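## Task

Lift the jars marked EGTA 2 M and EGTA 6 M off the cart and set both upright on the desk's mat. All other labelled containers must stay where they are, the cart must remain standing, no labelled container may reach the floor, and the robot must neither topple nor be left leaning.

## Robot and tools

ROBOT. A wheeled base that can drive in any direction carries a column about 1.7 m high. A carriage rides up and down it (lift_m) and holds two identical six-joint arms, left and right, each ending in a two-finger gripper. Arm bases sit roughly 0.57 m + lift_m above the floor; carriage parts hang about 0.15 m lower. A hand reaches up to 0.78 m from its shoulder but only about 0.38 m below its arm base. A hand is about 0.16 m long, 0.1 m wide (0.14 m opened); its wrist camera sticks out 0.11 m to one side. Parked joints 1-6 are 0, 0.05, 0.05, 1.45, 0, 0; parked, the robot is about 0.85 m wide and 0.65 m long.

CAMERAS. carriage_camera is fixed on the carriage, facing forward and tipped about 20 degrees down. left_wrist_camera and right_wrist_camera look out beyond the fingertips. Images are 896x504. Each has a pinhole+radial calibration (K, D, and T_world_to_cam mapping the base frame into the camera); real values differ slightly, and wrist camera poses also inherit joint reading errors.

FRAMES. Base frame, metres: origin on the floor below the base centre, x forward, y left, z up. left_hand and right_hand are reported here as the midpoint between the finger pads, plus quat_wxyz; the hand's z runs along the fingers and its y is the opening direction; a hand pointing straight up with joints 1, 5, 6 at 0 reads (1, 0, 0, 0). base_odometry is in the odometry frame (the base frame at scene start), counts wheel rotation only (slip looks like travel), heading in rad, left positive, -3.142 to 3.142; after turns or long strafes it may be a degree or two off.

move. Optional keys: base, joints, speeds, min_time_s, cameras. Motions start together. base holds exactly one relative command, measured from the base's last reported position: translate_m (metres, forward positive, -2 to 2), strafe_m (metres, left positive, -2 to 2), or rotate_rad (radians, counter-clockwise positive, -6.3 to 6.3). joints is one dictionary covering both arms and the lift; each named key takes one absolute target: lift_m 0 to 1 m; for each arm (left_ and right_ prefixes), joint1_rad -2.617 to 3.054 (swing about vertical, 0 ahead, positive left), joint2_rad 0 to 3.141 (shoulder: 0 upper arm level backward, 1.57 vertical, 3.14 level forward), joint3_rad 0 to 3.141 (elbow, 0 folded, 3.14 straight), joint4_rad -1.57 to 1.57 (wrist pitch, positive lifts fingertips), joint5_rad -1.57 to 1.57 (wrist yaw, positive swings fingertips right, the reverse of joint1), joint6_rad -2.094 to 2.094 (roll about the finger axis, positive clockwise viewed from the forearm), gripper_m 0 to 0.093 m (pad gap). speeds caps top speed for this action only: translate_m and strafe_m 0.02-0.5 m/s, rotate_rad 0.05-1.57 rad/s, lift_m 0.08-0.25 m/s (defaults are the maxima). min_time_s (0.1-8 s) sets the shortest duration of arm and gripper motions; it makes paths straighter. Actions last at most 15 s; drives time out at 14 s. Keys left out may still be pushing toward earlier targets. cameras: list of names, ["all"] or omitted for all, [] for none. Unknown keys make a call invalid; out-of-range values get it refused, and then, as after a stop that interrupts or blocks a call, the remaining move, wait and finished_scene calls in that same reply are skipped.

wait: seconds 0 to 10, plus cameras; nothing new is commanded. zoom_image: camera and region [x0, y0, x1, y1] in pixels of that camera's latest image, at most 504x504, only for a camera included in the newest images. finished_scene: scene is the current scene's number; irreversible, and the goal must then hold without the robot.

RESULTS. The pictures line lists image order; frames can be slightly older than the state. The move line reads done, or the worst status. base_status and joint_status: done (base: wheels turned the full amount, slip included), off_target (rested short, may still push), contact_stop or time_out (target dropped, holding), not_followed (a self-collision check withheld arm targets; the gripper still acts), limit_stop_at_motor_heat (resend target). on_its_own lists uncommanded activity; held at gives a target, not a reading. motor_effort is percent of maximum, bracket = peak this action, with sizable per-motor error; if lift effort keeps dropping while lowering, a hand or its load is resting on something. Joint torques include arm weight; joints 1-3 wrap at ±28 N m. A gripping gripper reads up to 0.005 m narrower than the object and may say off_target; empty and closed reads 0.000-0.002. Release by commanding well above the reading. Hand readings usually sit above the true hand, worse at long reach; 1 kg sags a level hand 7-25 cm.

HAZARDS. Arms have no contact stop: blocked, they keep pressing, heat, then snap to target once free. Base contact stops can be late or missing; back out about 0.2 m the way you came. Never reverse under a table edge until the column hits. Tipping risk rises with a high carriage, stretched or loaded arms, pushing, pulling or abrupt stops; roughly 1.5 kg per hand forward can topple it, and only images show a lean. Keep arms apart; hard arm-on-arm pressing ends the scene. To free withheld empty arms, send one arm its current readings with joint 1 turned away, then the other in a later action. Heat: MOTOR HOT at 75 °C; at 100 °C that arm and gripper go limp for 30-60 s and drop whatever it holds. Park arms when idle. Avoid drops, releasing moving objects, slams and hard pushes.

Each tool is called after "Emit:" as name(argument=value, ...) on one line, values as JSON.

## Session

Emit:
move()

Scene clock: 0.00 s.
Joint torques (N m): no reading
base_odometry: x=+0.000 y=+0.000 heading=+0.000
base_status: not commanded
joint_positions: lift_m=+0.300 left_joint1_rad=+0.005 left_joint2_rad=+0.063 left_joint3_rad=+0.036 left_joint4_rad=+1.440 left_joint5_rad=-0.025 left_joint6_rad=-0.026 left_gripper_m=+0.09396 right_joint1_rad=+0.007 right_joint2_rad=+0.030 right_joint3_rad=+0.039 right_joint4_rad=+1.440 right_joint5_rad=-0.019 right_joint6_rad=-0.003 right_gripper_m=+0.09396
joint_status: not commanded
motor_effort: lift_m=+40 drive_wheels=+4
left_hand: x=+0.2644 y=+0.3089 z=+1.3072 quat_wxyz=(+0.997, -0.014, +0.079, -0.010) (m; base frame)
right_hand: x=+0.2529 y=-0.3008 z=+1.3087 quat_wxyz=(+0.998, -0.010, +0.061, +0.003) (m; base frame)
pictures: carriage_camera, left_wrist_camera, right_wrist_camera
camera_calibration:
carriage_camera: T_world_to_cam=[[-0.0301167, -0.999264, -0.0237735, 0.0346004], [-0.352417, 0.0328724, -0.935266, 1.25939], [0.935359, -0.0197889, -0.353147, 0.333332], [0, 0, 0, 1]] pos_world=[0.133088, -0.000228057, 1.2964]
left_wrist_camera: T_world_to_cam=[[-0.00638314, -0.999939, 0.00898196, 0.300769], [0.696373, -0.0108911, -0.717597, 0.761213], [0.717651, 0.00167428, 0.696401, -0.978567], [0, 0, 0, 1]] pos_world=[0.174102, 0.31068, 1.22502]
right_wrist_camera: T_world_to_cam=[[0.0705529, -0.997508, 0.00073368, -0.3148], [0.755808, 0.0529776, -0.652647, 0.685796], [0.650982, 0.0466007, 0.757662, -1.01913], [0, 0, 0, 1]] pos_world=[0.167317, -0.302855, 1.21997]

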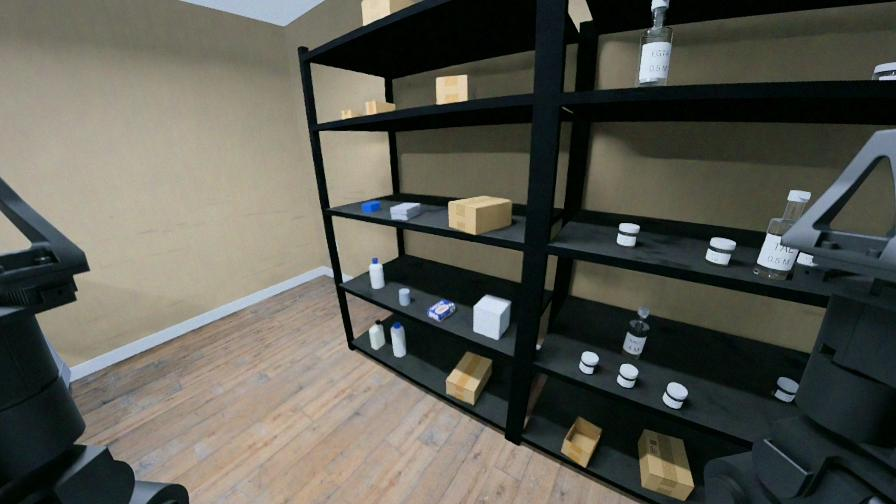

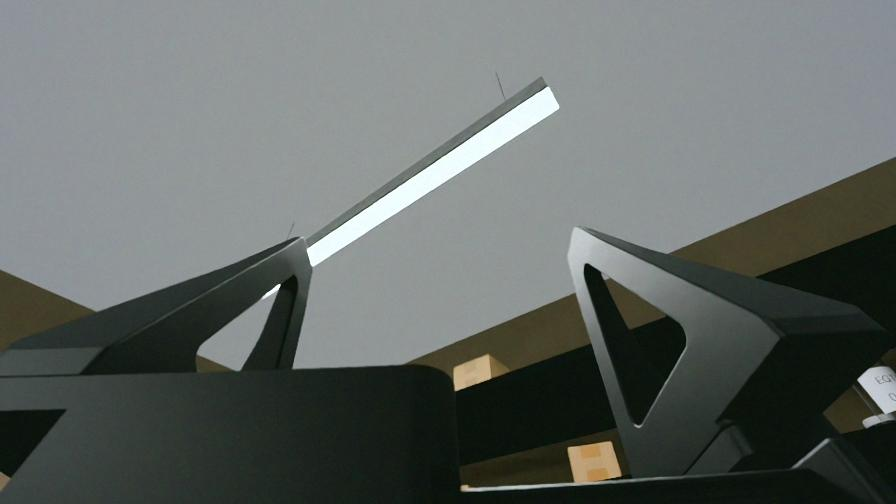

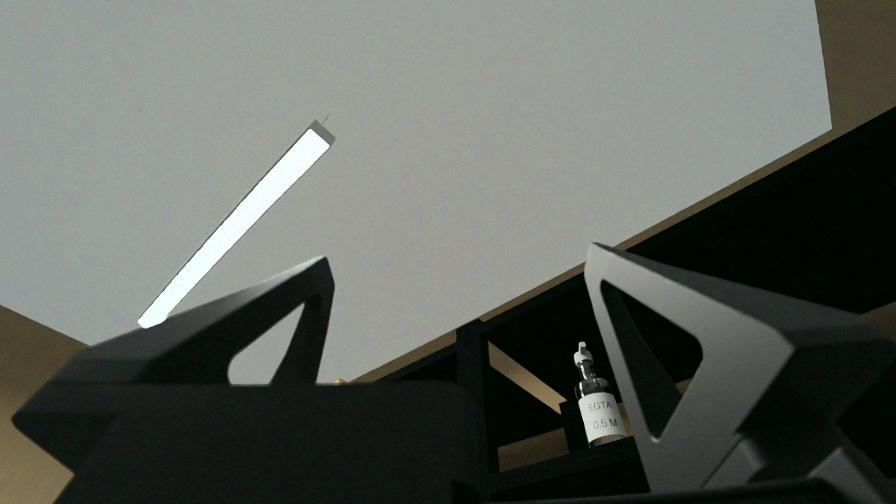

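Look around.

Emit:
move(base={"rotate_rad": 1.2}, cameras=["carriage_camera"])

Emit:
move(base={"rotate_rad": 1.2}, cameras=["carriage_camera"])

Emit:
move(base={"rotate_rad": 1.2}, cameras=["carriage_camera"])

Emit:
move(base={"rotate_rad": 1.2}, cameras=["carriage_camera"])

Scene clock: 3.27 s.
Joint torques (N m): left_arm=[-0.38 4.21 5.29 -0.25 0.02 -0.04] | right_arm=[0.32 3.36 6.35 -0.22 0.09 0.07]
move: done
base_odometry: x=+0.000 y=+0.000 heading=+1.200
base_status: done
joint_positions: lift_m=+0.300 left_joint1_rad=+0.005 left_joint2_rad=+0.063 left_joint3_rad=+0.036 left_joint4_rad=+1.438 left_joint5_rad=-0.025 left_joint6_rad=-0.026 left_gripper_m=+0.09396 right_joint1_rad=+0.007 right_joint2_rad=+0.030 right_joint3_rad=+0.039 right_joint4_rad=+1.440 right_joint5_rad=-0.019 right_joint6_rad=-0.003 right_gripper_m=+0.09396
joint_status: not commanded
motor_effort: lift_m=+40(40) drive_wheels=+8(21)
left_hand: x=+0.2648 y=+0.3089 z=+1.3071 quat_wxyz=(+0.997, -0.014, +0.080, -0.010) (m; base frame)
right_hand: x=+0.2530 y=-0.3008 z=+1.3087 quat_wxyz=(+0.998, -0.010, +0.061, +0.003) (m; base frame)
pictures: carriage_camera
camera_calibration:
carriage_camera: T_world_to_cam=[[-0.0301167, -0.999264, -0.0237735, 0.0346004], [-0.352417, 0.0328724, -0.935266, 1.25939], [0.935359, -0.0197889, -0.353147, 0.333332], [0, 0, 0, 1]] pos_world=[0.133088, -0.000228057, 1.2964]

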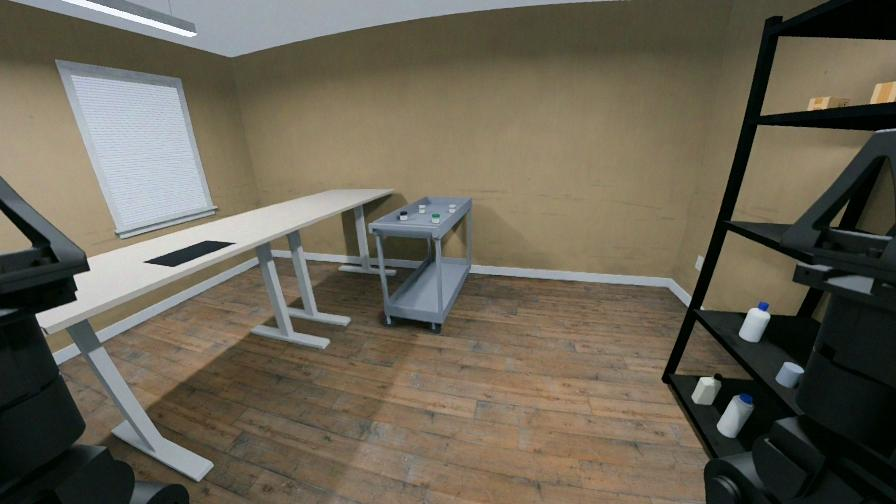

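Scene clock: 6.00 s.
Joint torques (N m): left_arm=[-0.42 4.21 5.27 -0.25 0.02 -0.04] | right_arm=[0.18 3.36 6.35 -0.21 0.09 0.06]
move: done
base_odometry: x=+0.000 y=+0.000 heading=+2.399
base_status: done
joint_positions: lift_m=+0.300 left_joint1_rad=+0.005 left_joint2_rad=+0.063 left_joint3_rad=+0.036 left_joint4_rad=+1.438 left_joint5_rad=-0.025 left_joint6_rad=-0.026 left_gripper_m=+0.09397 right_joint1_rad=+0.007 right_joint2_rad=+0.030 right_joint3_rad=+0.039 right_joint4_rad=+1.439 right_joint5_rad=-0.019 right_joint6_rad=-0.003 right_gripper_m=+0.09397
joint_status: not commanded
motor_effort: lift_m=+40(41) drive_wheels=+8(18)
left_hand: x=+0.2648 y=+0.3089 z=+1.3071 quat_wxyz=(+0.997, -0.014, +0.080, -0.010) (m; base frame)
right_hand: x=+0.2532 y=-0.3008 z=+1.3087 quat_wxyz=(+0.998, -0.010, +0.061, +0.003) (m; base frame)
pictures: carriage_camera
camera_calibration:
carriage_camera: T_world_to_cam=[[-0.0301167, -0.999264, -0.0237735, 0.0346004], [-0.352417, 0.0328724, -0.935266, 1.25939], [0.935359, -0.0197889, -0.353147, 0.333332], [0, 0, 0, 1]] pos_world=[0.133088, -0.000228057, 1.2964]

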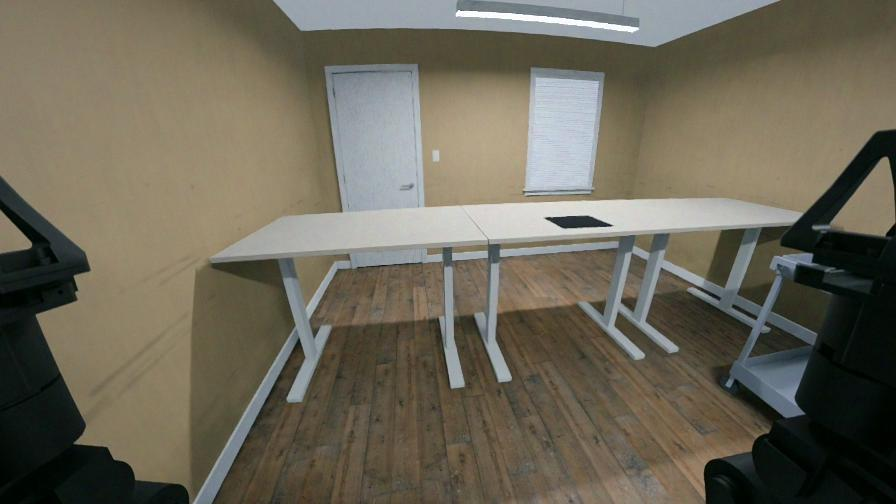

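Scene clock: 8.73 s.
Joint torques (N m): left_arm=[-0.43 4.22 5.27 -0.25 0.02 -0.04] | right_arm=[0.24 3.37 6.37 -0.19 0.09 0.06]
move: done
base_odometry: x=+0.000 y=+0.000 heading=-2.684
base_status: done
joint_positions: lift_m=+0.300 left_joint1_rad=+0.005 left_joint2_rad=+0.063 left_joint3_rad=+0.036 left_joint4_rad=+1.438 left_joint5_rad=-0.025 left_joint6_rad=-0.026 left_gripper_m=+0.09398 right_joint1_rad=+0.007 right_joint2_rad=+0.030 right_joint3_rad=+0.039 right_joint4_rad=+1.439 right_joint5_rad=-0.019 right_joint6_rad=-0.003 right_gripper_m=+0.09398
joint_status: not commanded
motor_effort: lift_m=+40(40) drive_wheels=+8(20)
left_hand: x=+0.2649 y=+0.3089 z=+1.3071 quat_wxyz=(+0.997, -0.014, +0.080, -0.010) (m; base frame)
right_hand: x=+0.2533 y=-0.3008 z=+1.3087 quat_wxyz=(+0.998, -0.010, +0.062, +0.003) (m; base frame)
pictures: carriage_camera
camera_calibration:
carriage_camera: T_world_to_cam=[[-0.0301167, -0.999264, -0.0237735, 0.0346004], [-0.352417, 0.0328724, -0.935266, 1.25939], [0.935359, -0.0197889, -0.353147, 0.333332], [0, 0, 0, 1]] pos_world=[0.133088, -0.000228057, 1.2964]

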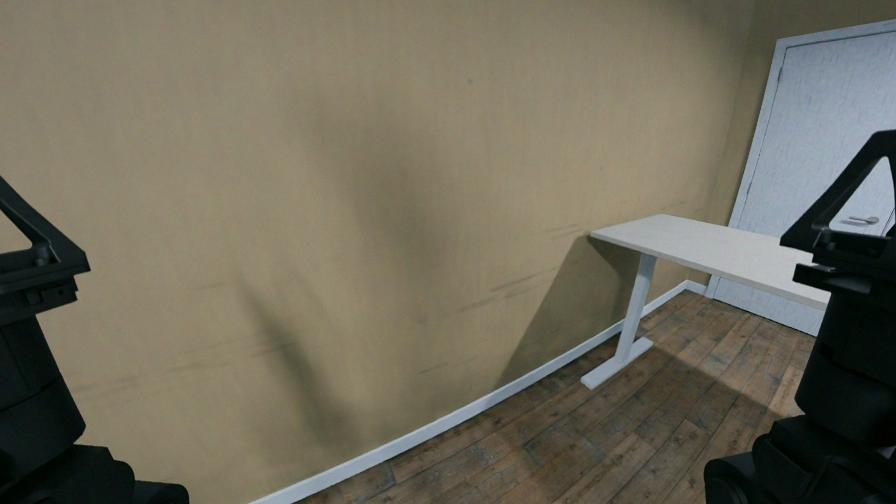

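Scene clock: 11.47 s.
Joint torques (N m): left_arm=[-0.46 4.22 5.29 -0.25 0.02 -0.04] | right_arm=[0.09 3.37 6.34 -0.2 0.09 0.06]
move: done
base_odometry: x=+0.000 y=+0.000 heading=-1.484
base_status: done
joint_positions: lift_m=+0.300 left_joint1_rad=+0.005 left_joint2_rad=+0.063 left_joint3_rad=+0.036 left_joint4_rad=+1.438 left_joint5_rad=-0.025 left_joint6_rad=-0.026 left_gripper_m=+0.09398 right_joint1_rad=+0.007 right_joint2_rad=+0.030 right_joint3_rad=+0.039 right_joint4_rad=+1.439 right_joint5_rad=-0.019 right_joint6_rad=-0.003 right_gripper_m=+0.09398
joint_status: not commanded
motor_effort: lift_m=+40(41) drive_wheels=+8(18)
left_hand: x=+0.2649 y=+0.3089 z=+1.3071 quat_wxyz=(+0.997, -0.014, +0.080, -0.010) (m; base frame)
right_hand: x=+0.2533 y=-0.3008 z=+1.3087 quat_wxyz=(+0.998, -0.010, +0.062, +0.003) (m; base frame)
pictures: carriage_camera
camera_calibration:
carriage_camera: T_world_to_cam=[[-0.0301167, -0.999264, -0.0237735, 0.0346004], [-0.352417, 0.0328724, -0.935266, 1.25939], [0.935359, -0.0197889, -0.353147, 0.333332], [0, 0, 0, 1]] pos_world=[0.133088, -0.000228057, 1.2964]

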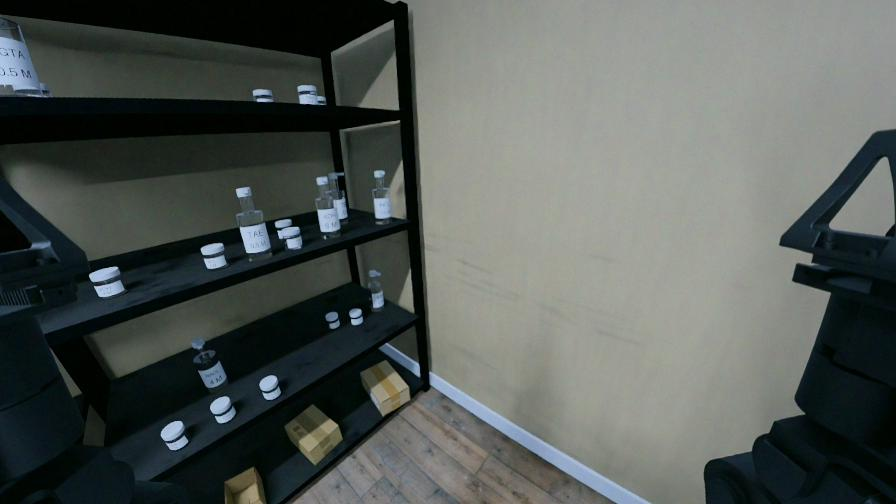

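Emit:
move(base={"rotate_rad": 2.683}, joints={"lift_m": 0.5}, cameras=[])

Emit:
move(base={"translate_m": 0.8}, cameras=["carriage_camera"])

Emit:
zoom_image(camera="carriage_camera", region=[320, 180, 520, 300])

Scene clock: 17.10 s.
Joint torques (N m): left_arm=[-0.42 4.21 5.29 -0.22 0.02 -0.04] | right_arm=[0.23 3.36 6.34 -0.18 0.09 0.06]
move: done
base_odometry: x=+0.000 y=+0.000 heading=+1.198
base_status: done
joint_positions: lift_m=+0.500 left_joint1_rad=+0.005 left_joint2_rad=+0.063 left_joint3_rad=+0.036 left_joint4_rad=+1.435 left_joint5_rad=-0.025 left_joint6_rad=-0.026 left_gripper_m=+0.09400 right_joint1_rad=+0.007 right_joint2_rad=+0.030 right_joint3_rad=+0.039 right_joint4_rad=+1.437 right_joint5_rad=-0.019 right_joint6_rad=-0.003 right_gripper_m=+0.09400
joint_status: all done
motor_effort: lift_m=+43(52) drive_wheels=+8(19)
left_hand: x=+0.2655 y=+0.3089 z=+1.5068 quat_wxyz=(+0.997, -0.014, +0.081, -0.009) (m; base frame)
right_hand: x=+0.2536 y=-0.3008 z=+1.5084 quat_wxyz=(+0.998, -0.010, +0.062, +0.003) (m; base frame)
pictures: none
No camera images: "cameras" was empty.

Scene clock: 20.97 s.
Joint torques (N m): left_arm=[-0.43 4.12 5.33 -0.2 0.02 -0.04] | right_arm=[0.2 3.41 6.22 -0.17 0.09 0.07]
move: done
base_odometry: x=+0.290 y=+0.745 heading=+1.199
base_status: done
joint_positions: lift_m=+0.500 left_joint1_rad=+0.005 left_joint2_rad=+0.063 left_joint3_rad=+0.036 left_joint4_rad=+1.435 left_joint5_rad=-0.025 left_joint6_rad=-0.026 left_gripper_m=+0.09400 right_joint1_rad=+0.007 right_joint2_rad=+0.030 right_joint3_rad=+0.039 right_joint4_rad=+1.438 right_joint5_rad=-0.019 right_joint6_rad=-0.003 right_gripper_m=+0.09400
joint_status: not commanded
motor_effort: lift_m=+42(43) drive_wheels=-5(26)
left_hand: x=+0.2656 y=+0.3089 z=+1.5068 quat_wxyz=(+0.997, -0.014, +0.082, -0.009) (m; base frame)
right_hand: x=+0.2535 y=-0.3008 z=+1.5084 quat_wxyz=(+0.998, -0.010, +0.062, +0.003) (m; base frame)
pictures: carriage_camera
camera_calibration:
carriage_camera: T_world_to_cam=[[-0.0301167, -0.999264, -0.0237735, 0.0393502], [-0.352417, 0.0328724, -0.935266, 1.44626], [0.935359, -0.0197889, -0.353147, 0.40389], [0, 0, 0, 1]] pos_world=[0.133088, -0.000228057, 1.4962]

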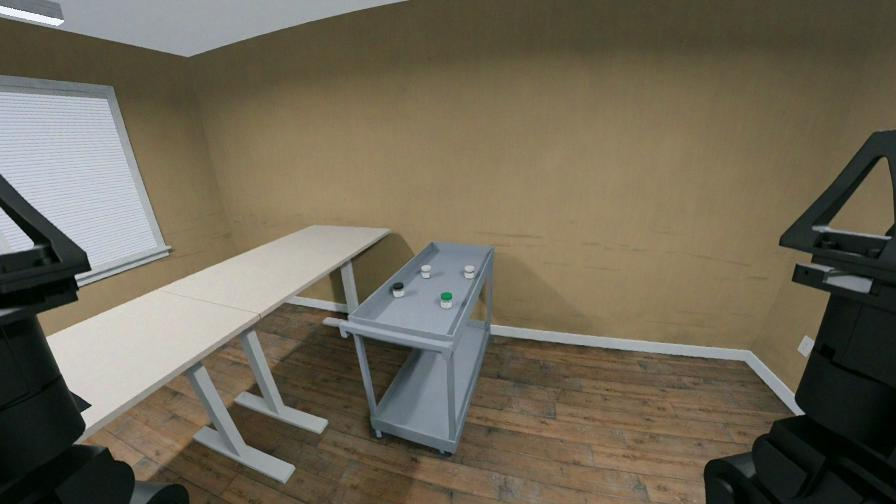

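Scaled by 2.520.

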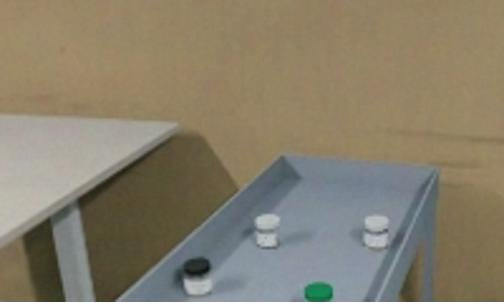

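Emit:
move(base={"rotate_rad": 1.22}, cameras=["carriage_camera"])

Emit:
move(base={"translate_m": -0.25}, cameras=[])

Emit:
move(base={"strafe_m": -1.4}, cameras=["carriage_camera"])

Emit:
zoom_image(camera="carriage_camera", region=[300, 250, 600, 420])

Scene clock: 25.77 s.
Joint torques (N m): left_arm=[-0.43 4.21 5.29 -0.21 0.02 -0.04] | right_arm=[0.2 3.34 6.34 -0.2 0.09 0.06]
move: done
base_odometry: x=+0.290 y=+0.745 heading=+2.419
base_status: done
joint_positions: lift_m=+0.500 left_joint1_rad=+0.005 left_joint2_rad=+0.063 left_joint3_rad=+0.036 left_joint4_rad=+1.435 left_joint5_rad=-0.025 left_joint6_rad=-0.026 left_gripper_m=+0.09400 right_joint1_rad=+0.007 right_joint2_rad=+0.030 right_joint3_rad=+0.039 right_joint4_rad=+1.439 right_joint5_rad=-0.019 right_joint6_rad=-0.003 right_gripper_m=+0.09400
joint_status: not commanded
motor_effort: lift_m=+42(43) drive_wheels=+8(19)
left_hand: x=+0.2656 y=+0.3089 z=+1.5068 quat_wxyz=(+0.997, -0.014, +0.082, -0.009) (m; base frame)
right_hand: x=+0.2533 y=-0.3008 z=+1.5085 quat_wxyz=(+0.998, -0.010, +0.062, +0.003) (m; base frame)
pictures: carriage_camera
camera_calibration:
carriage_camera: T_world_to_cam=[[-0.0301167, -0.999264, -0.0237735, 0.0393502], [-0.352417, 0.0328724, -0.935266, 1.44626], [0.935359, -0.0197889, -0.353147, 0.40389], [0, 0, 0, 1]] pos_world=[0.133088, -0.000228057, 1.4962]

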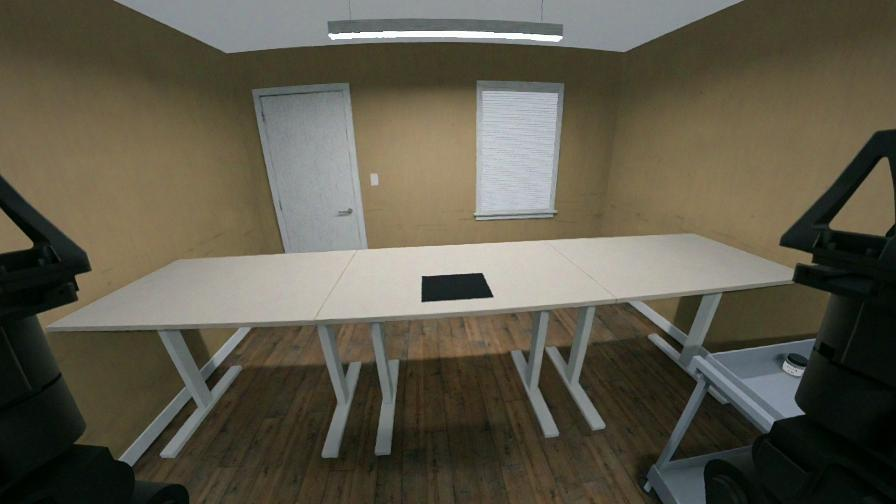

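Scene clock: 28.07 s.
Joint torques (N m): left_arm=[-0.4 4.14 5.35 -0.23 0.02 -0.04] | right_arm=[0.2 3.37 6.31 -0.24 0.09 0.07]
move: done
base_odometry: x=+0.478 y=+0.580 heading=+2.420
base_status: done
joint_positions: lift_m=+0.500 left_joint1_rad=+0.005 left_joint2_rad=+0.063 left_joint3_rad=+0.036 left_joint4_rad=+1.436 left_joint5_rad=-0.025 left_joint6_rad=-0.026 left_gripper_m=+0.09400 right_joint1_rad=+0.007 right_joint2_rad=+0.030 right_joint3_rad=+0.039 right_joint4_rad=+1.440 right_joint5_rad=-0.019 right_joint6_rad=-0.003 right_gripper_m=+0.09400
joint_status: not commanded
motor_effort: lift_m=+43(43) drive_wheels=-4(24)
left_hand: x=+0.2652 y=+0.3089 z=+1.5069 quat_wxyz=(+0.997, -0.014, +0.081, -0.009) (m; base frame)
right_hand: x=+0.2531 y=-0.3008 z=+1.5085 quat_wxyz=(+0.998, -0.010, +0.061, +0.003) (m; base frame)
pictures: none
No camera images: "cameras" was empty.

Scene clock: 33.27 s.
Joint torques (N m): left_arm=[-0.29 4.22 5.29 -0.24 0.03 -0.04] | right_arm=[0.18 3.33 6.37 -0.2 0.08 0.07]
move: done
base_odometry: x=+1.404 y=+1.630 heading=+2.419
base_status: done
joint_positions: lift_m=+0.500 left_joint1_rad=+0.005 left_joint2_rad=+0.063 left_joint3_rad=+0.036 left_joint4_rad=+1.437 left_joint5_rad=-0.025 left_joint6_rad=-0.026 left_gripper_m=+0.09400 right_joint1_rad=+0.007 right_joint2_rad=+0.030 right_joint3_rad=+0.039 right_joint4_rad=+1.439 right_joint5_rad=-0.019 right_joint6_rad=-0.003 right_gripper_m=+0.09400
joint_status: not commanded
motor_effort: lift_m=+42(43) drive_wheels=+0(17)
left_hand: x=+0.2651 y=+0.3089 z=+1.5069 quat_wxyz=(+0.997, -0.014, +0.080, -0.010) (m; base frame)
right_hand: x=+0.2532 y=-0.3008 z=+1.5085 quat_wxyz=(+0.998, -0.010, +0.061, +0.003) (m; base frame)
pictures: carriage_camera
camera_calibration:
carriage_camera: T_world_to_cam=[[-0.0301167, -0.999264, -0.0237735, 0.0393502], [-0.352417, 0.0328724, -0.935266, 1.44626], [0.935359, -0.0197889, -0.353147, 0.40389], [0, 0, 0, 1]] pos_world=[0.133088, -0.000228057, 1.4962]

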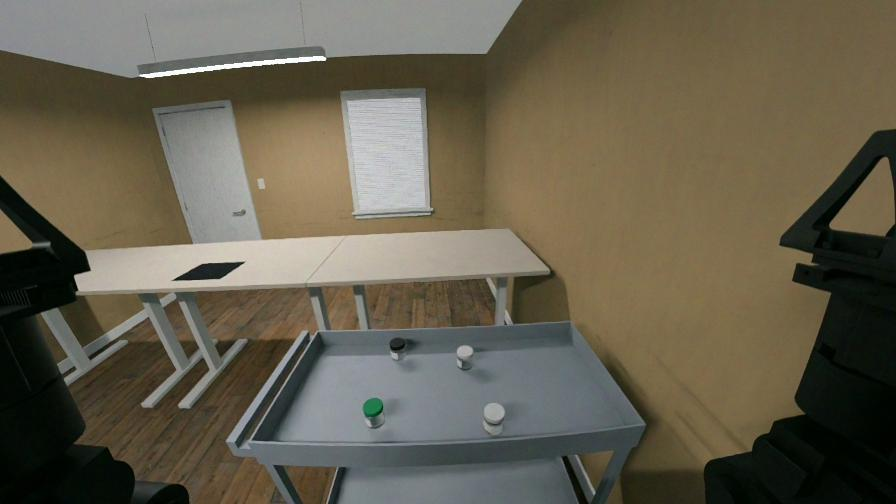

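Scaled by 1.680.

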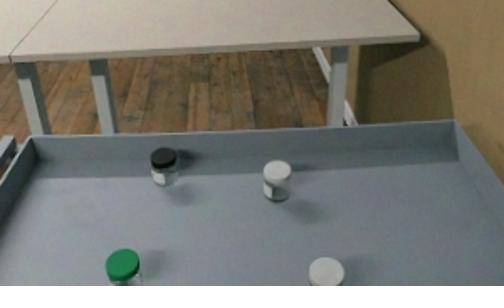

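Emit:
zoom_image(camera="carriage_camera", region=[350, 330, 430, 440])

Emit:
zoom_image(camera="carriage_camera", region=[440, 335, 520, 445])

Scaled by 4.582.

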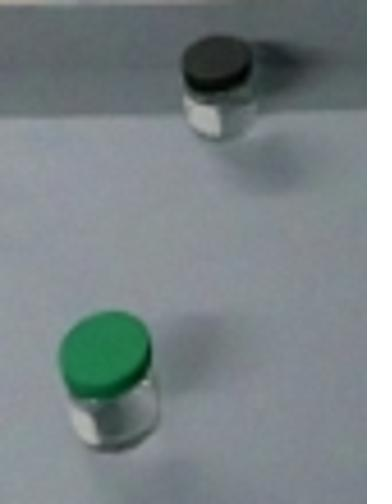

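Scaled by 4.582.

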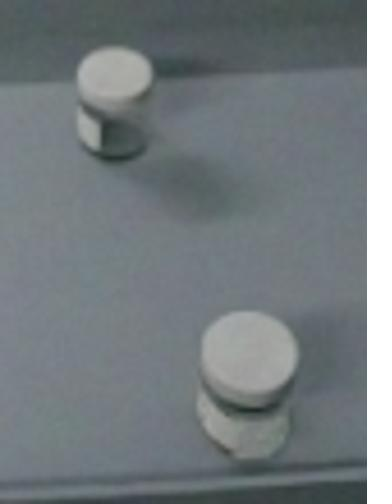

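Emit:
move(joints={"lift_m": 0.3}, cameras=["carriage_camera"])

Emit:
zoom_image(camera="carriage_camera", region=[340, 320, 540, 440])

Scene clock: 36.67 s.
Joint torques (N m): left_arm=[-0.43 4.21 5.27 -0.24 0.02 -0.04] | right_arm=[0.21 3.36 6.34 -0.21 0.08 0.06]
move: done
base_odometry: x=+1.404 y=+1.630 heading=+2.419
base_status: not commanded
joint_positions: lift_m=+0.300 left_joint1_rad=+0.005 left_joint2_rad=+0.063 left_joint3_rad=+0.036 left_joint4_rad=+1.437 left_joint5_rad=-0.025 left_joint6_rad=-0.026 left_gripper_m=+0.09400 right_joint1_rad=+0.007 right_joint2_rad=+0.030 right_joint3_rad=+0.039 right_joint4_rad=+1.439 right_joint5_rad=-0.019 right_joint6_rad=-0.003 right_gripper_m=+0.09400
joint_status: all done
motor_effort: lift_m=+36(36) drive_wheels=+1(1)
left_hand: x=+0.2651 y=+0.3089 z=+1.3074 quat_wxyz=(+0.997, -0.014, +0.080, -0.010) (m; base frame)
right_hand: x=+0.2532 y=-0.3008 z=+1.3090 quat_wxyz=(+0.998, -0.010, +0.061, +0.003) (m; base frame)
pictures: carriage_camera
camera_calibration:
carriage_camera: T_world_to_cam=[[-0.0301167, -0.999264, -0.0237735, 0.0346087], [-0.352417, 0.0328724, -0.935266, 1.25972], [0.935359, -0.0197889, -0.353147, 0.333456], [0, 0, 0, 1]] pos_world=[0.133088, -0.000228057, 1.29676]

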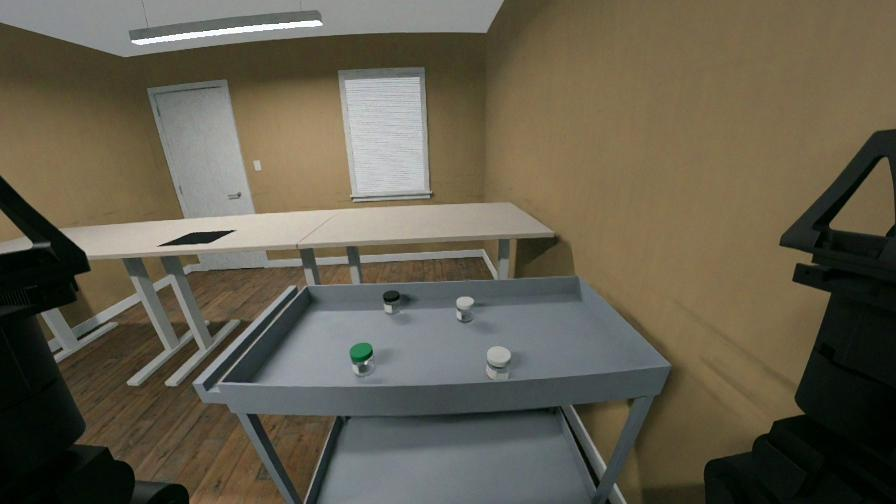

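Scaled by 2.520.

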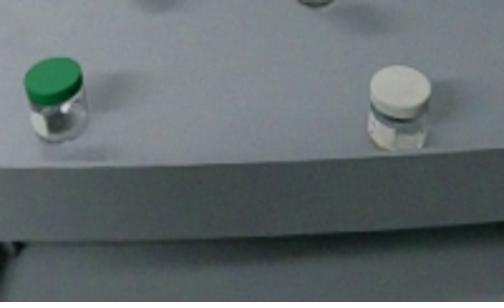

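Emit:
move(joints={"left_joint1_rad":0.7,"left_joint2_rad":1.5,"left_joint3_rad":1.5,"left_joint4_rad":-0.6,"left_joint5_rad":1.45}, min_time_s=2.5, cameras=["left_wrist_camera"])

Emit:
zoom_image(camera="left_wrist_camera", region=[200, 100, 700, 500])

Scene clock: 42.17 s.
Joint torques (N m): left_arm=[0.14 -6.32 9.03 1.2 0.5 0] | right_arm=[0.23 3.37 6.35 -0.2 0.09 0.06]
move: done
base_odometry: x=+1.404 y=+1.630 heading=+2.419
base_status: not commanded
joint_positions: lift_m=+0.300 left_joint1_rad=+0.693 left_joint2_rad=+1.493 left_joint3_rad=+1.464 left_joint4_rad=-0.593 left_joint5_rad=+1.436 left_joint6_rad=-0.026 left_gripper_m=+0.09400 right_joint1_rad=+0.007 right_joint2_rad=+0.030 right_joint3_rad=+0.039 right_joint4_rad=+1.439 right_joint5_rad=-0.019 right_joint6_rad=-0.003 right_gripper_m=+0.09400
joint_status: all done
motor_effort: lift_m=+35(36) drive_wheels=+0(1)
left_hand: x=+0.5813 y=+0.3811 z=+1.2545 quat_wxyz=(+0.517, +0.045, +0.733, -0.440) (m; base frame)
right_hand: x=+0.2532 y=-0.3008 z=+1.3090 quat_wxyz=(+0.998, -0.010, +0.061, +0.003) (m; base frame)
pictures: left_wrist_camera
camera_calibration:
left_wrist_camera: T_world_to_cam=[[-0.540361, -0.601073, 0.58883, -0.193614], [-0.788102, 0.116365, -0.604445, 1.17599], [0.294796, -0.790677, -0.536586, 0.925182], [0, 0, 0, 1]] pos_world=[0.549437, 0.4783, 1.32127]

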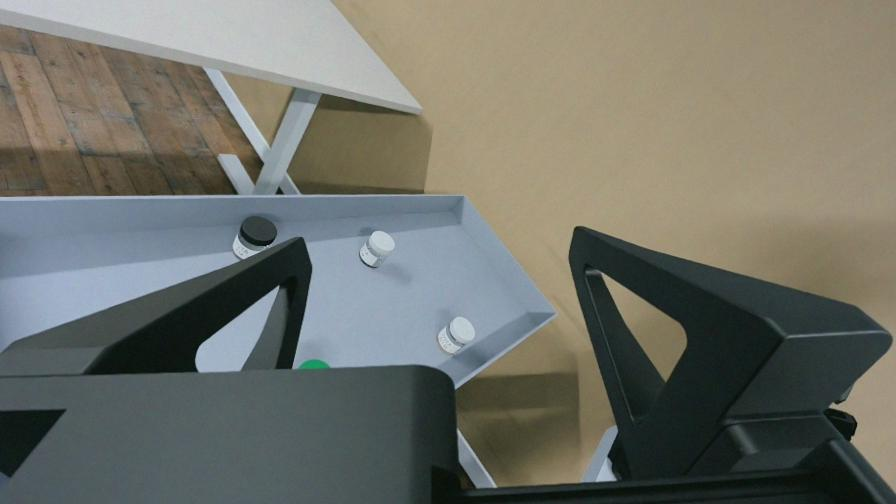

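Scaled by 1.008.

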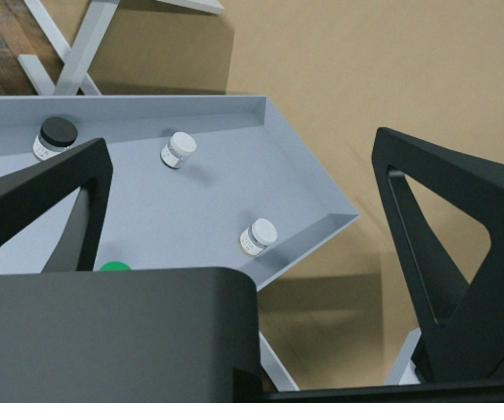

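Emit:
zoom_image(camera="left_wrist_camera", region=[225, 205, 305, 265])

Emit:
zoom_image(camera="left_wrist_camera", region=[340, 220, 400, 275])

Emit:
zoom_image(camera="left_wrist_camera", region=[425, 310, 485, 365])

Emit:
move(joints={"left_joint1_rad":1.3,"left_joint4_rad":-0.75}, min_time_s=1.5, cameras=["left_wrist_camera"])

Scaled by 6.300.

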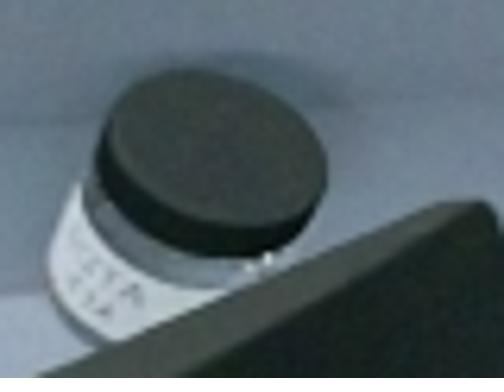

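Scaled by 8.400.

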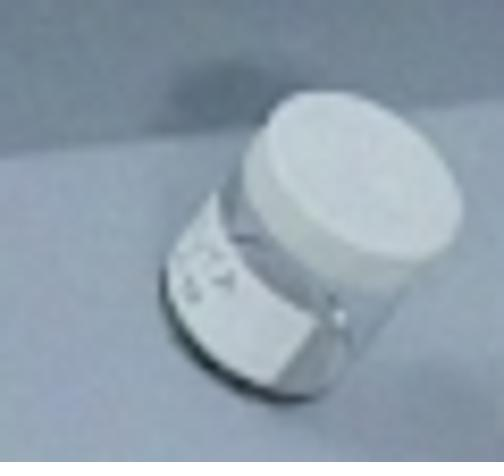

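Scaled by 8.400.

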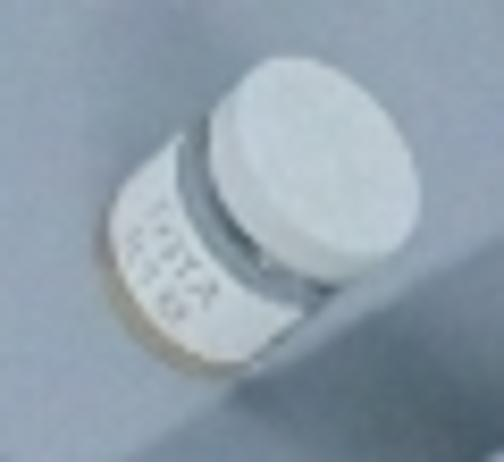

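Scene clock: 44.97 s.
Joint torques (N m): left_arm=[0.08 -6.24 8.94 1.12 0.49 0.01] | right_arm=[0.21 3.36 6.37 -0.2 0.09 0.06]
move: done
base_odometry: x=+1.404 y=+1.630 heading=+2.419
base_status: not commanded
joint_positions: lift_m=+0.300 left_joint1_rad=+1.294 left_joint2_rad=+1.493 left_joint3_rad=+1.465 left_joint4_rad=-0.744 left_joint5_rad=+1.438 left_joint6_rad=-0.026 left_gripper_m=+0.09400 right_joint1_rad=+0.007 right_joint2_rad=+0.030 right_joint3_rad=+0.039 right_joint4_rad=+1.439 right_joint5_rad=-0.019 right_joint6_rad=-0.003 right_gripper_m=+0.09400
joint_status: all done
motor_effort: lift_m=+36(36) drive_wheels=+0(1)
left_hand: x=+0.4725 y=+0.5612 z=+1.2438 quat_wxyz=(+0.595, -0.223, +0.705, -0.316) (m; base frame)
right_hand: x=+0.2532 y=-0.3008 z=+1.3090 quat_wxyz=(+0.998, -0.010, +0.061, +0.003) (m; base frame)
pictures: left_wrist_camera
camera_calibration:
left_wrist_camera: T_world_to_cam=[[-0.0820766, -0.707539, 0.701892, -0.435244], [-0.738781, -0.429506, -0.519352, 1.23998], [0.668929, -0.561171, -0.487464, 0.727199], [0, 0, 0, 1]] pos_world=[0.393909, 0.632713, 1.30397]

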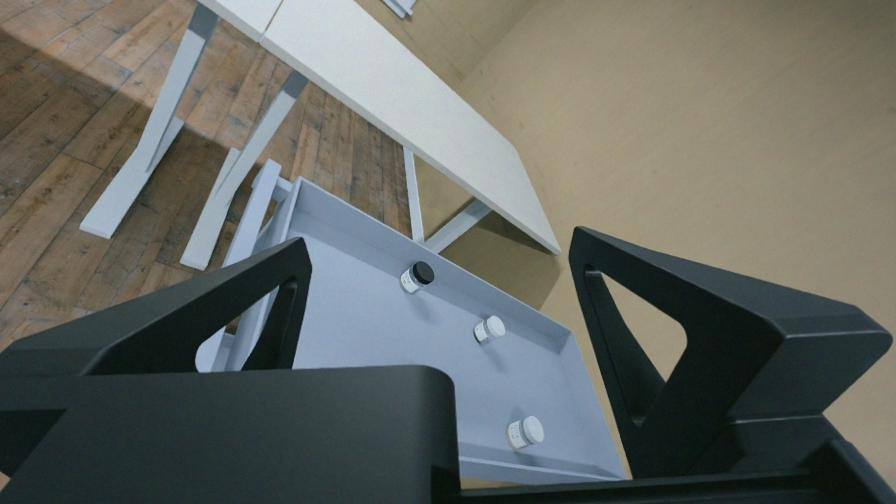

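Emit:
move(joints={"lift_m":0.2,"left_joint1_rad":0.5,"left_joint2_rad":2.0,"left_joint3_rad":1.8,"left_joint4_rad":-0.3}, min_time_s=2.5, cameras=["left_wrist_camera","carriage_camera"])

Scene clock: 50.07 s.
Joint torques (N m): left_arm=[-0.84 -11.3 9.29 1.42 0.36 0] | right_arm=[0.21 3.36 6.35 -0.2 0.09 0.07]
move: done
base_odometry: x=+1.404 y=+1.630 heading=+2.419
base_status: not commanded
joint_positions: lift_m=+0.200 left_joint1_rad=+0.505 left_joint2_rad=+1.990 left_joint3_rad=+1.764 left_joint4_rad=-0.318 left_joint5_rad=+1.442 left_joint6_rad=-0.026 left_gripper_m=+0.09400 right_joint1_rad=+0.007 right_joint2_rad=+0.030 right_joint3_rad=+0.039 right_joint4_rad=+1.439 right_joint5_rad=-0.019 right_joint6_rad=-0.003 right_gripper_m=+0.09400
joint_status: all done
motor_effort: lift_m=+36(37) drive_wheels=+1(1)
left_hand: x=+0.7091 y=+0.3786 z=+1.0899 quat_wxyz=(+0.495, +0.141, +0.717, -0.471) (m; base frame)
right_hand: x=+0.2532 y=-0.3008 z=+1.2090 quat_wxyz=(+0.998, -0.010, +0.061, +0.003) (m; base frame)
pictures: carriage_camera, left_wrist_camera
camera_calibration:
carriage_camera: T_world_to_cam=[[-0.0301167, -0.999264, -0.0237735, 0.0322311], [-0.352417, 0.0328724, -0.935266, 1.16618], [0.935359, -0.0197889, -0.353147, 0.298137], [0, 0, 0, 1]] pos_world=[0.133088, -0.000228057, 1.19674]
left_wrist_camera: T_world_to_cam=[[-0.68462, -0.505062, 0.525554, 0.105856], [-0.70755, 0.287256, -0.645644, 1.1006], [0.175122, -0.813877, -0.554018, 0.909818], [0, 0, 0, 1]] pos_world=[0.69187, 0.477791, 1.15902]

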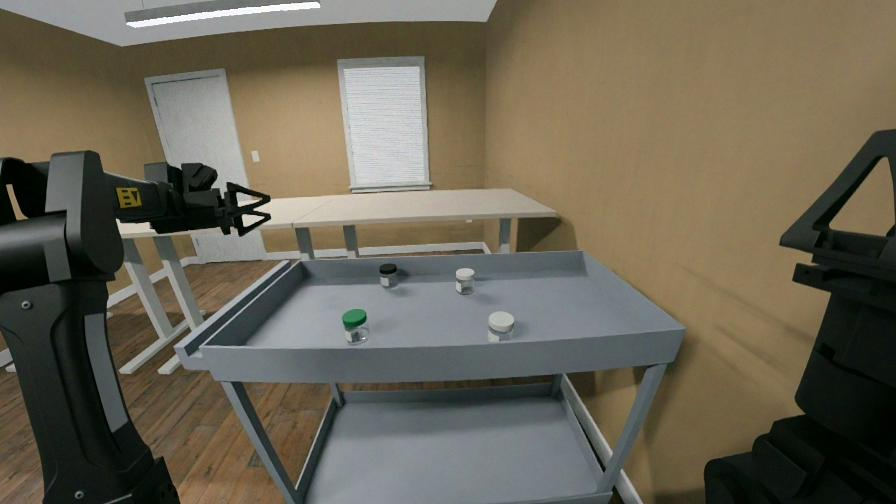

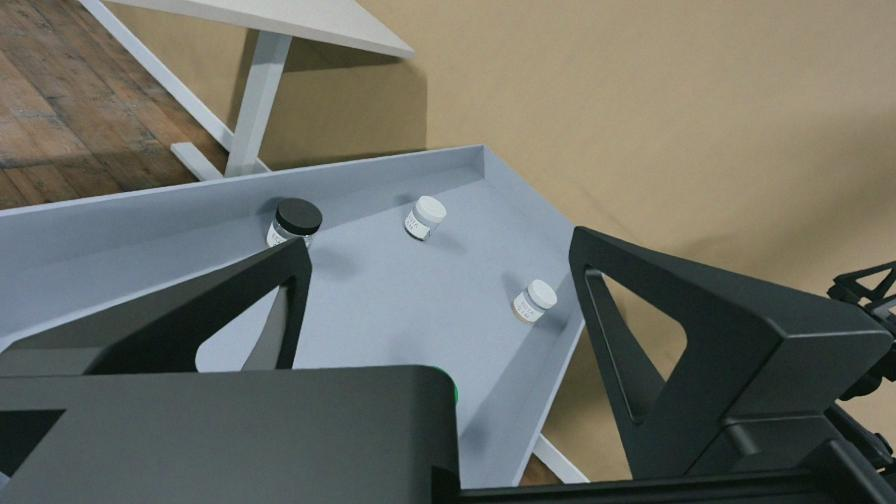

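Emit:
move(joints={"lift_m":0.13,"left_joint4_rad":-0.3,"left_joint5_rad":1.1,"left_joint1_rad":0.38,"left_joint2_rad":2.1}, min_time_s=2, cameras=["left_wrist_camera"])

Emit:
zoom_image(camera="left_wrist_camera", region=[280, 130, 600, 370])

Scene clock: 52.97 s.
Joint torques (N m): left_arm=[-0.96 -12.29 8.38 1.52 0.12 0] | right_arm=[0.18 3.37 6.34 -0.2 0.09 0.06]
move: done
base_odometry: x=+1.404 y=+1.630 heading=+2.419
base_status: not commanded
joint_positions: lift_m=+0.130 left_joint1_rad=+0.386 left_joint2_rad=+2.089 left_joint3_rad=+1.776 left_joint4_rad=-0.309 left_joint5_rad=+1.112 left_joint6_rad=-0.026 left_gripper_m=+0.09401 right_joint1_rad=+0.007 right_joint2_rad=+0.030 right_joint3_rad=+0.039 right_joint4_rad=+1.439 right_joint5_rad=-0.019 right_joint6_rad=-0.003 right_gripper_m=+0.09400
joint_status: all done
motor_effort: lift_m=+37(37) drive_wheels=+1(4)
left_hand: x=+0.7662 y=+0.3592 z=+0.9485 quat_wxyz=(+0.466, +0.081, +0.789, -0.392) (m; base frame)
right_hand: x=+0.2532 y=-0.3008 z=+1.1390 quat_wxyz=(+0.998, -0.010, +0.061, +0.003) (m; base frame)
pictures: left_wrist_camera
camera_calibration:
left_wrist_camera: T_world_to_cam=[[-0.513354, -0.669246, 0.537194, 0.126125], [-0.833718, 0.240543, -0.497045, 1.02783], [0.203427, -0.703029, -0.681446, 0.865048], [0, 0, 0, 1]] pos_world=[0.745692, 0.445325, 1.03261]

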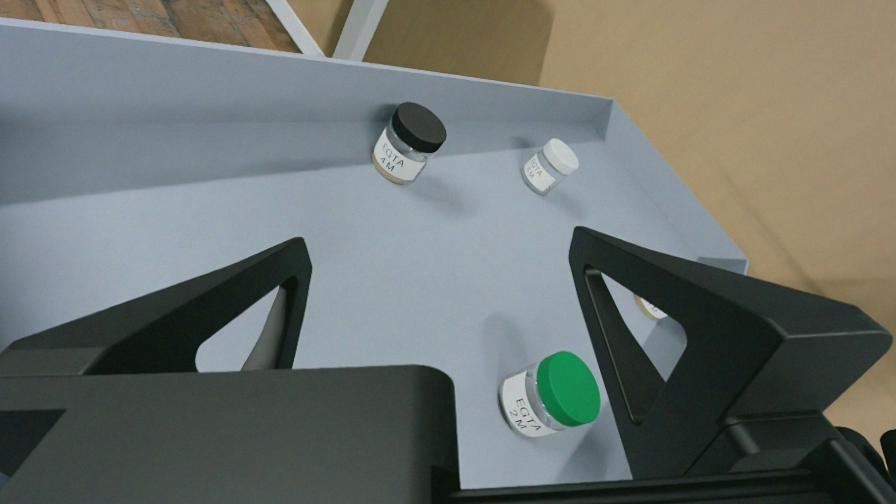

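Scaled by 1.575.

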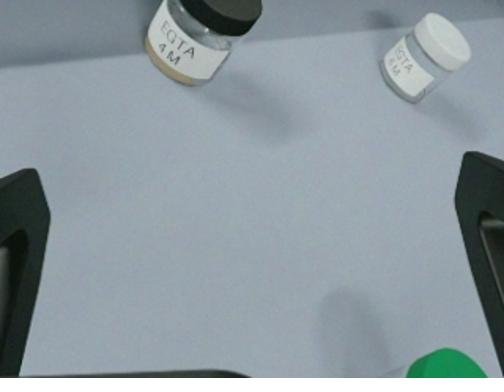

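Emit:
zoom_image(camera="left_wrist_camera", region=[515, 130, 585, 200])

Emit:
zoom_image(camera="left_wrist_camera", region=[625, 280, 685, 330])

Scaled by 7.200.

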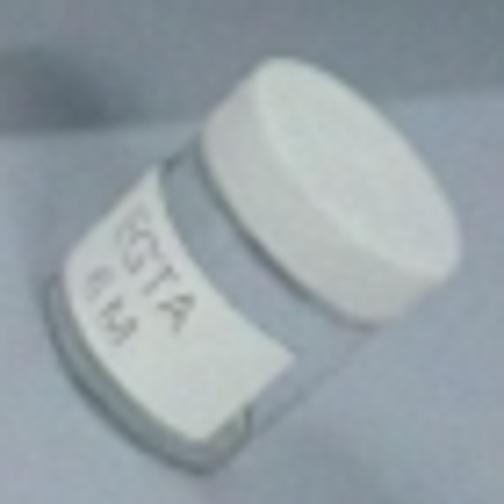

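Scaled by 8.400.

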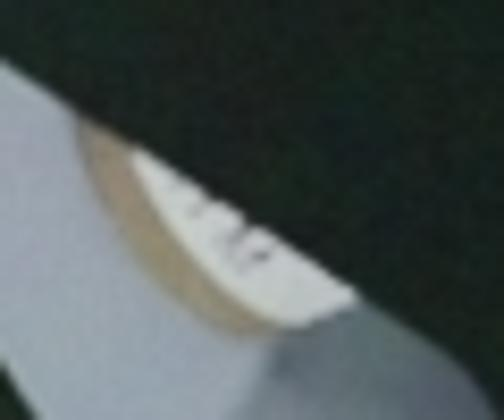

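Emit:
move(base={"translate_m": 0.12}, speeds={"translate_m":0.15}, joints={"lift_m":0.34,"left_joint5_rad":0,"left_joint1_rad":0.386}, min_time_s=1.5, cameras=[])

Emit:
move(joints={"left_joint1_rad":-0.307,"left_joint2_rad":1.903,"left_joint3_rad":1.242,"left_joint4_rad":-0.739,"left_joint5_rad":0,"left_joint6_rad":0,"right_joint1_rad":0.414,"right_joint2_rad":2.51,"right_joint3_rad":2.128,"right_joint4_rad":-0.618,"right_joint5_rad":0,"right_joint6_rad":0}, min_time_s=3.5)

Scene clock: 61.67 s.
Joint torques (N m): left_arm=[-0.5 -13.96 8.65 1.77 -0.11 -0.04] | right_arm=[0.27 3.34 6.37 -0.21 0.09 0.06]
move: done
base_odometry: x=+1.314 y=+1.710 heading=+2.419
base_status: done
joint_positions: lift_m=+0.340 left_joint1_rad=+0.386 left_joint2_rad=+2.103 left_joint3_rad=+1.776 left_joint4_rad=-0.303 left_joint5_rad=+0.014 left_joint6_rad=-0.026 left_gripper_m=+0.09401 right_joint1_rad=+0.007 right_joint2_rad=+0.030 right_joint3_rad=+0.039 right_joint4_rad=+1.439 right_joint5_rad=-0.019 right_joint6_rad=-0.003 right_gripper_m=+0.09400
joint_status: all done
motor_effort: lift_m=+42(51) drive_wheels=+7(16)
left_hand: x=+0.7829 y=+0.5295 z=+1.0955 quat_wxyz=(+0.447, -0.179, +0.873, +0.075) (m; base frame)
right_hand: x=+0.2532 y=-0.3008 z=+1.3485 quat_wxyz=(+0.998, -0.010, +0.061, +0.003) (m; base frame)
pictures: none
No camera images: "cameras" was empty.

Scene clock: 65.50 s.
Joint torques (N m): left_arm=[-1.01 -14.57 4.4 0.49 -0.08 0.11] | right_arm=[0.83 -12.49 9.74 1.73 0.25 0.09]
move: done
base_odometry: x=+1.314 y=+1.710 heading=+2.419
base_status: not commanded
joint_positions: lift_m=+0.340 left_joint1_rad=-0.300 left_joint2_rad=+1.944 left_joint3_rad=+1.253 left_joint4_rad=-0.730 left_joint5_rad=+0.010 left_joint6_rad=-0.016 left_gripper_m=+0.09401 right_joint1_rad=+0.409 right_joint2_rad=+2.496 right_joint3_rad=+2.103 right_joint4_rad=-0.605 right_joint5_rad=-0.016 right_joint6_rad=-0.003 right_gripper_m=+0.09400
joint_status: all done
motor_effort: lift_m=+41(43) drive_wheels=+7(7)
left_hand: x=+0.5850 y=+0.1904 z=+0.9273 quat_wxyz=(+0.073, +0.142, +0.987, -0.017) (m; base frame)
right_hand: x=+0.7843 y=-0.0582 z=+0.9484 quat_wxyz=(+0.275, -0.198, +0.938, +0.064) (m; base frame)
pictures: carriage_camera, left_wrist_camera, right_wrist_camera
camera_calibration:
carriage_camera: T_world_to_cam=[[-0.0301167, -0.999264, -0.0237735, 0.0355475], [-0.352417, 0.0328724, -0.935266, 1.29665], [0.935359, -0.0197889, -0.353147, 0.347401], [0, 0, 0, 1]] pos_world=[0.133088, -0.000228057, 1.33624]
left_wrist_camera: T_world_to_cam=[[-0.29757, -0.954298, 0.0276981, 0.332001], [-0.83757, 0.274876, 0.472143, 0.00380219], [-0.458179, 0.117297, -0.881087, 1.18477], [0, 0, 0, 1]] pos_world=[0.644813, 0.176813, 1.03289]
right_wrist_camera: T_world_to_cam=[[0.350599, -0.935761, -0.0378288, -0.28944], [-0.936069, -0.351404, 0.0170588, 0.704413], [-0.0292562, 0.0294295, -0.999139, 1.09532], [0, 0, 0, 1]] pos_world=[0.792901, -0.0555485, 1.07141]

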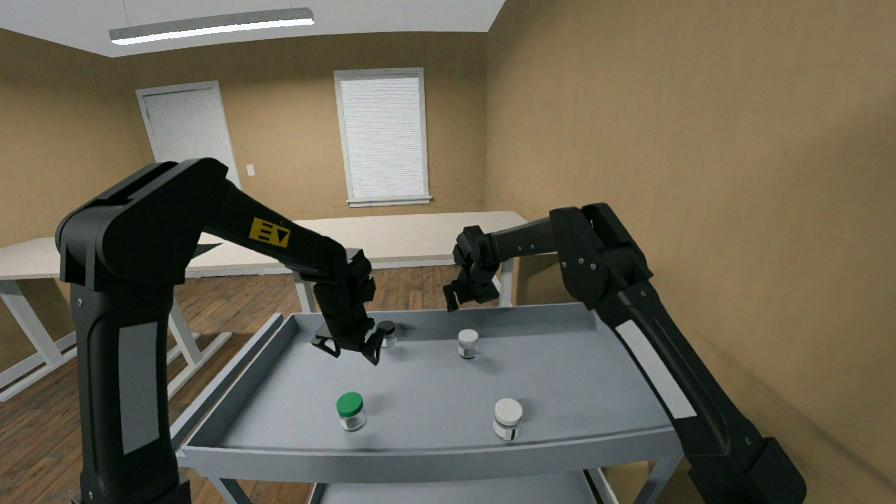

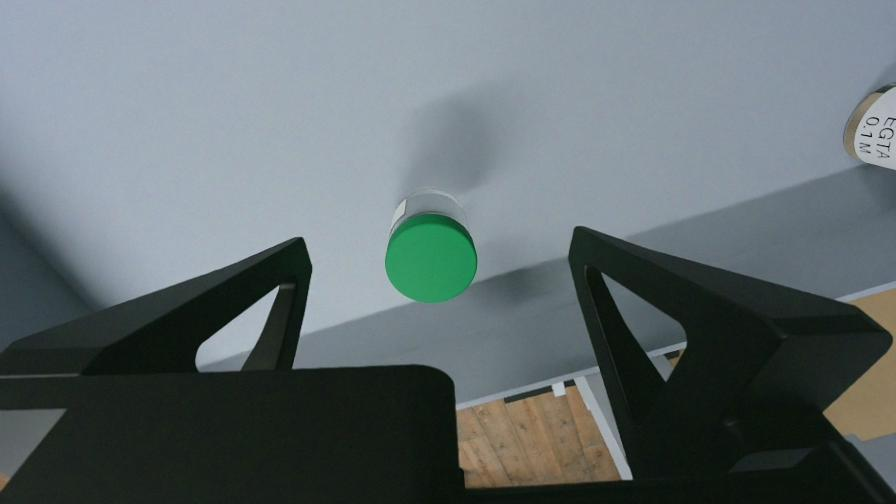

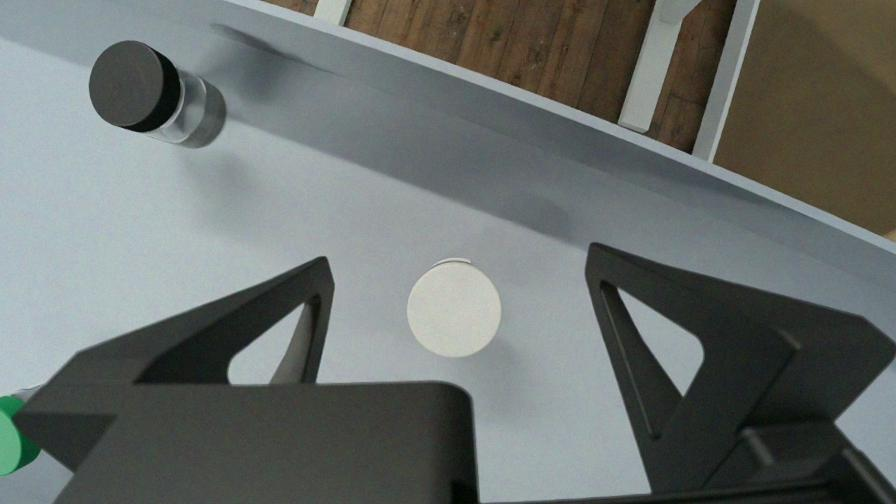

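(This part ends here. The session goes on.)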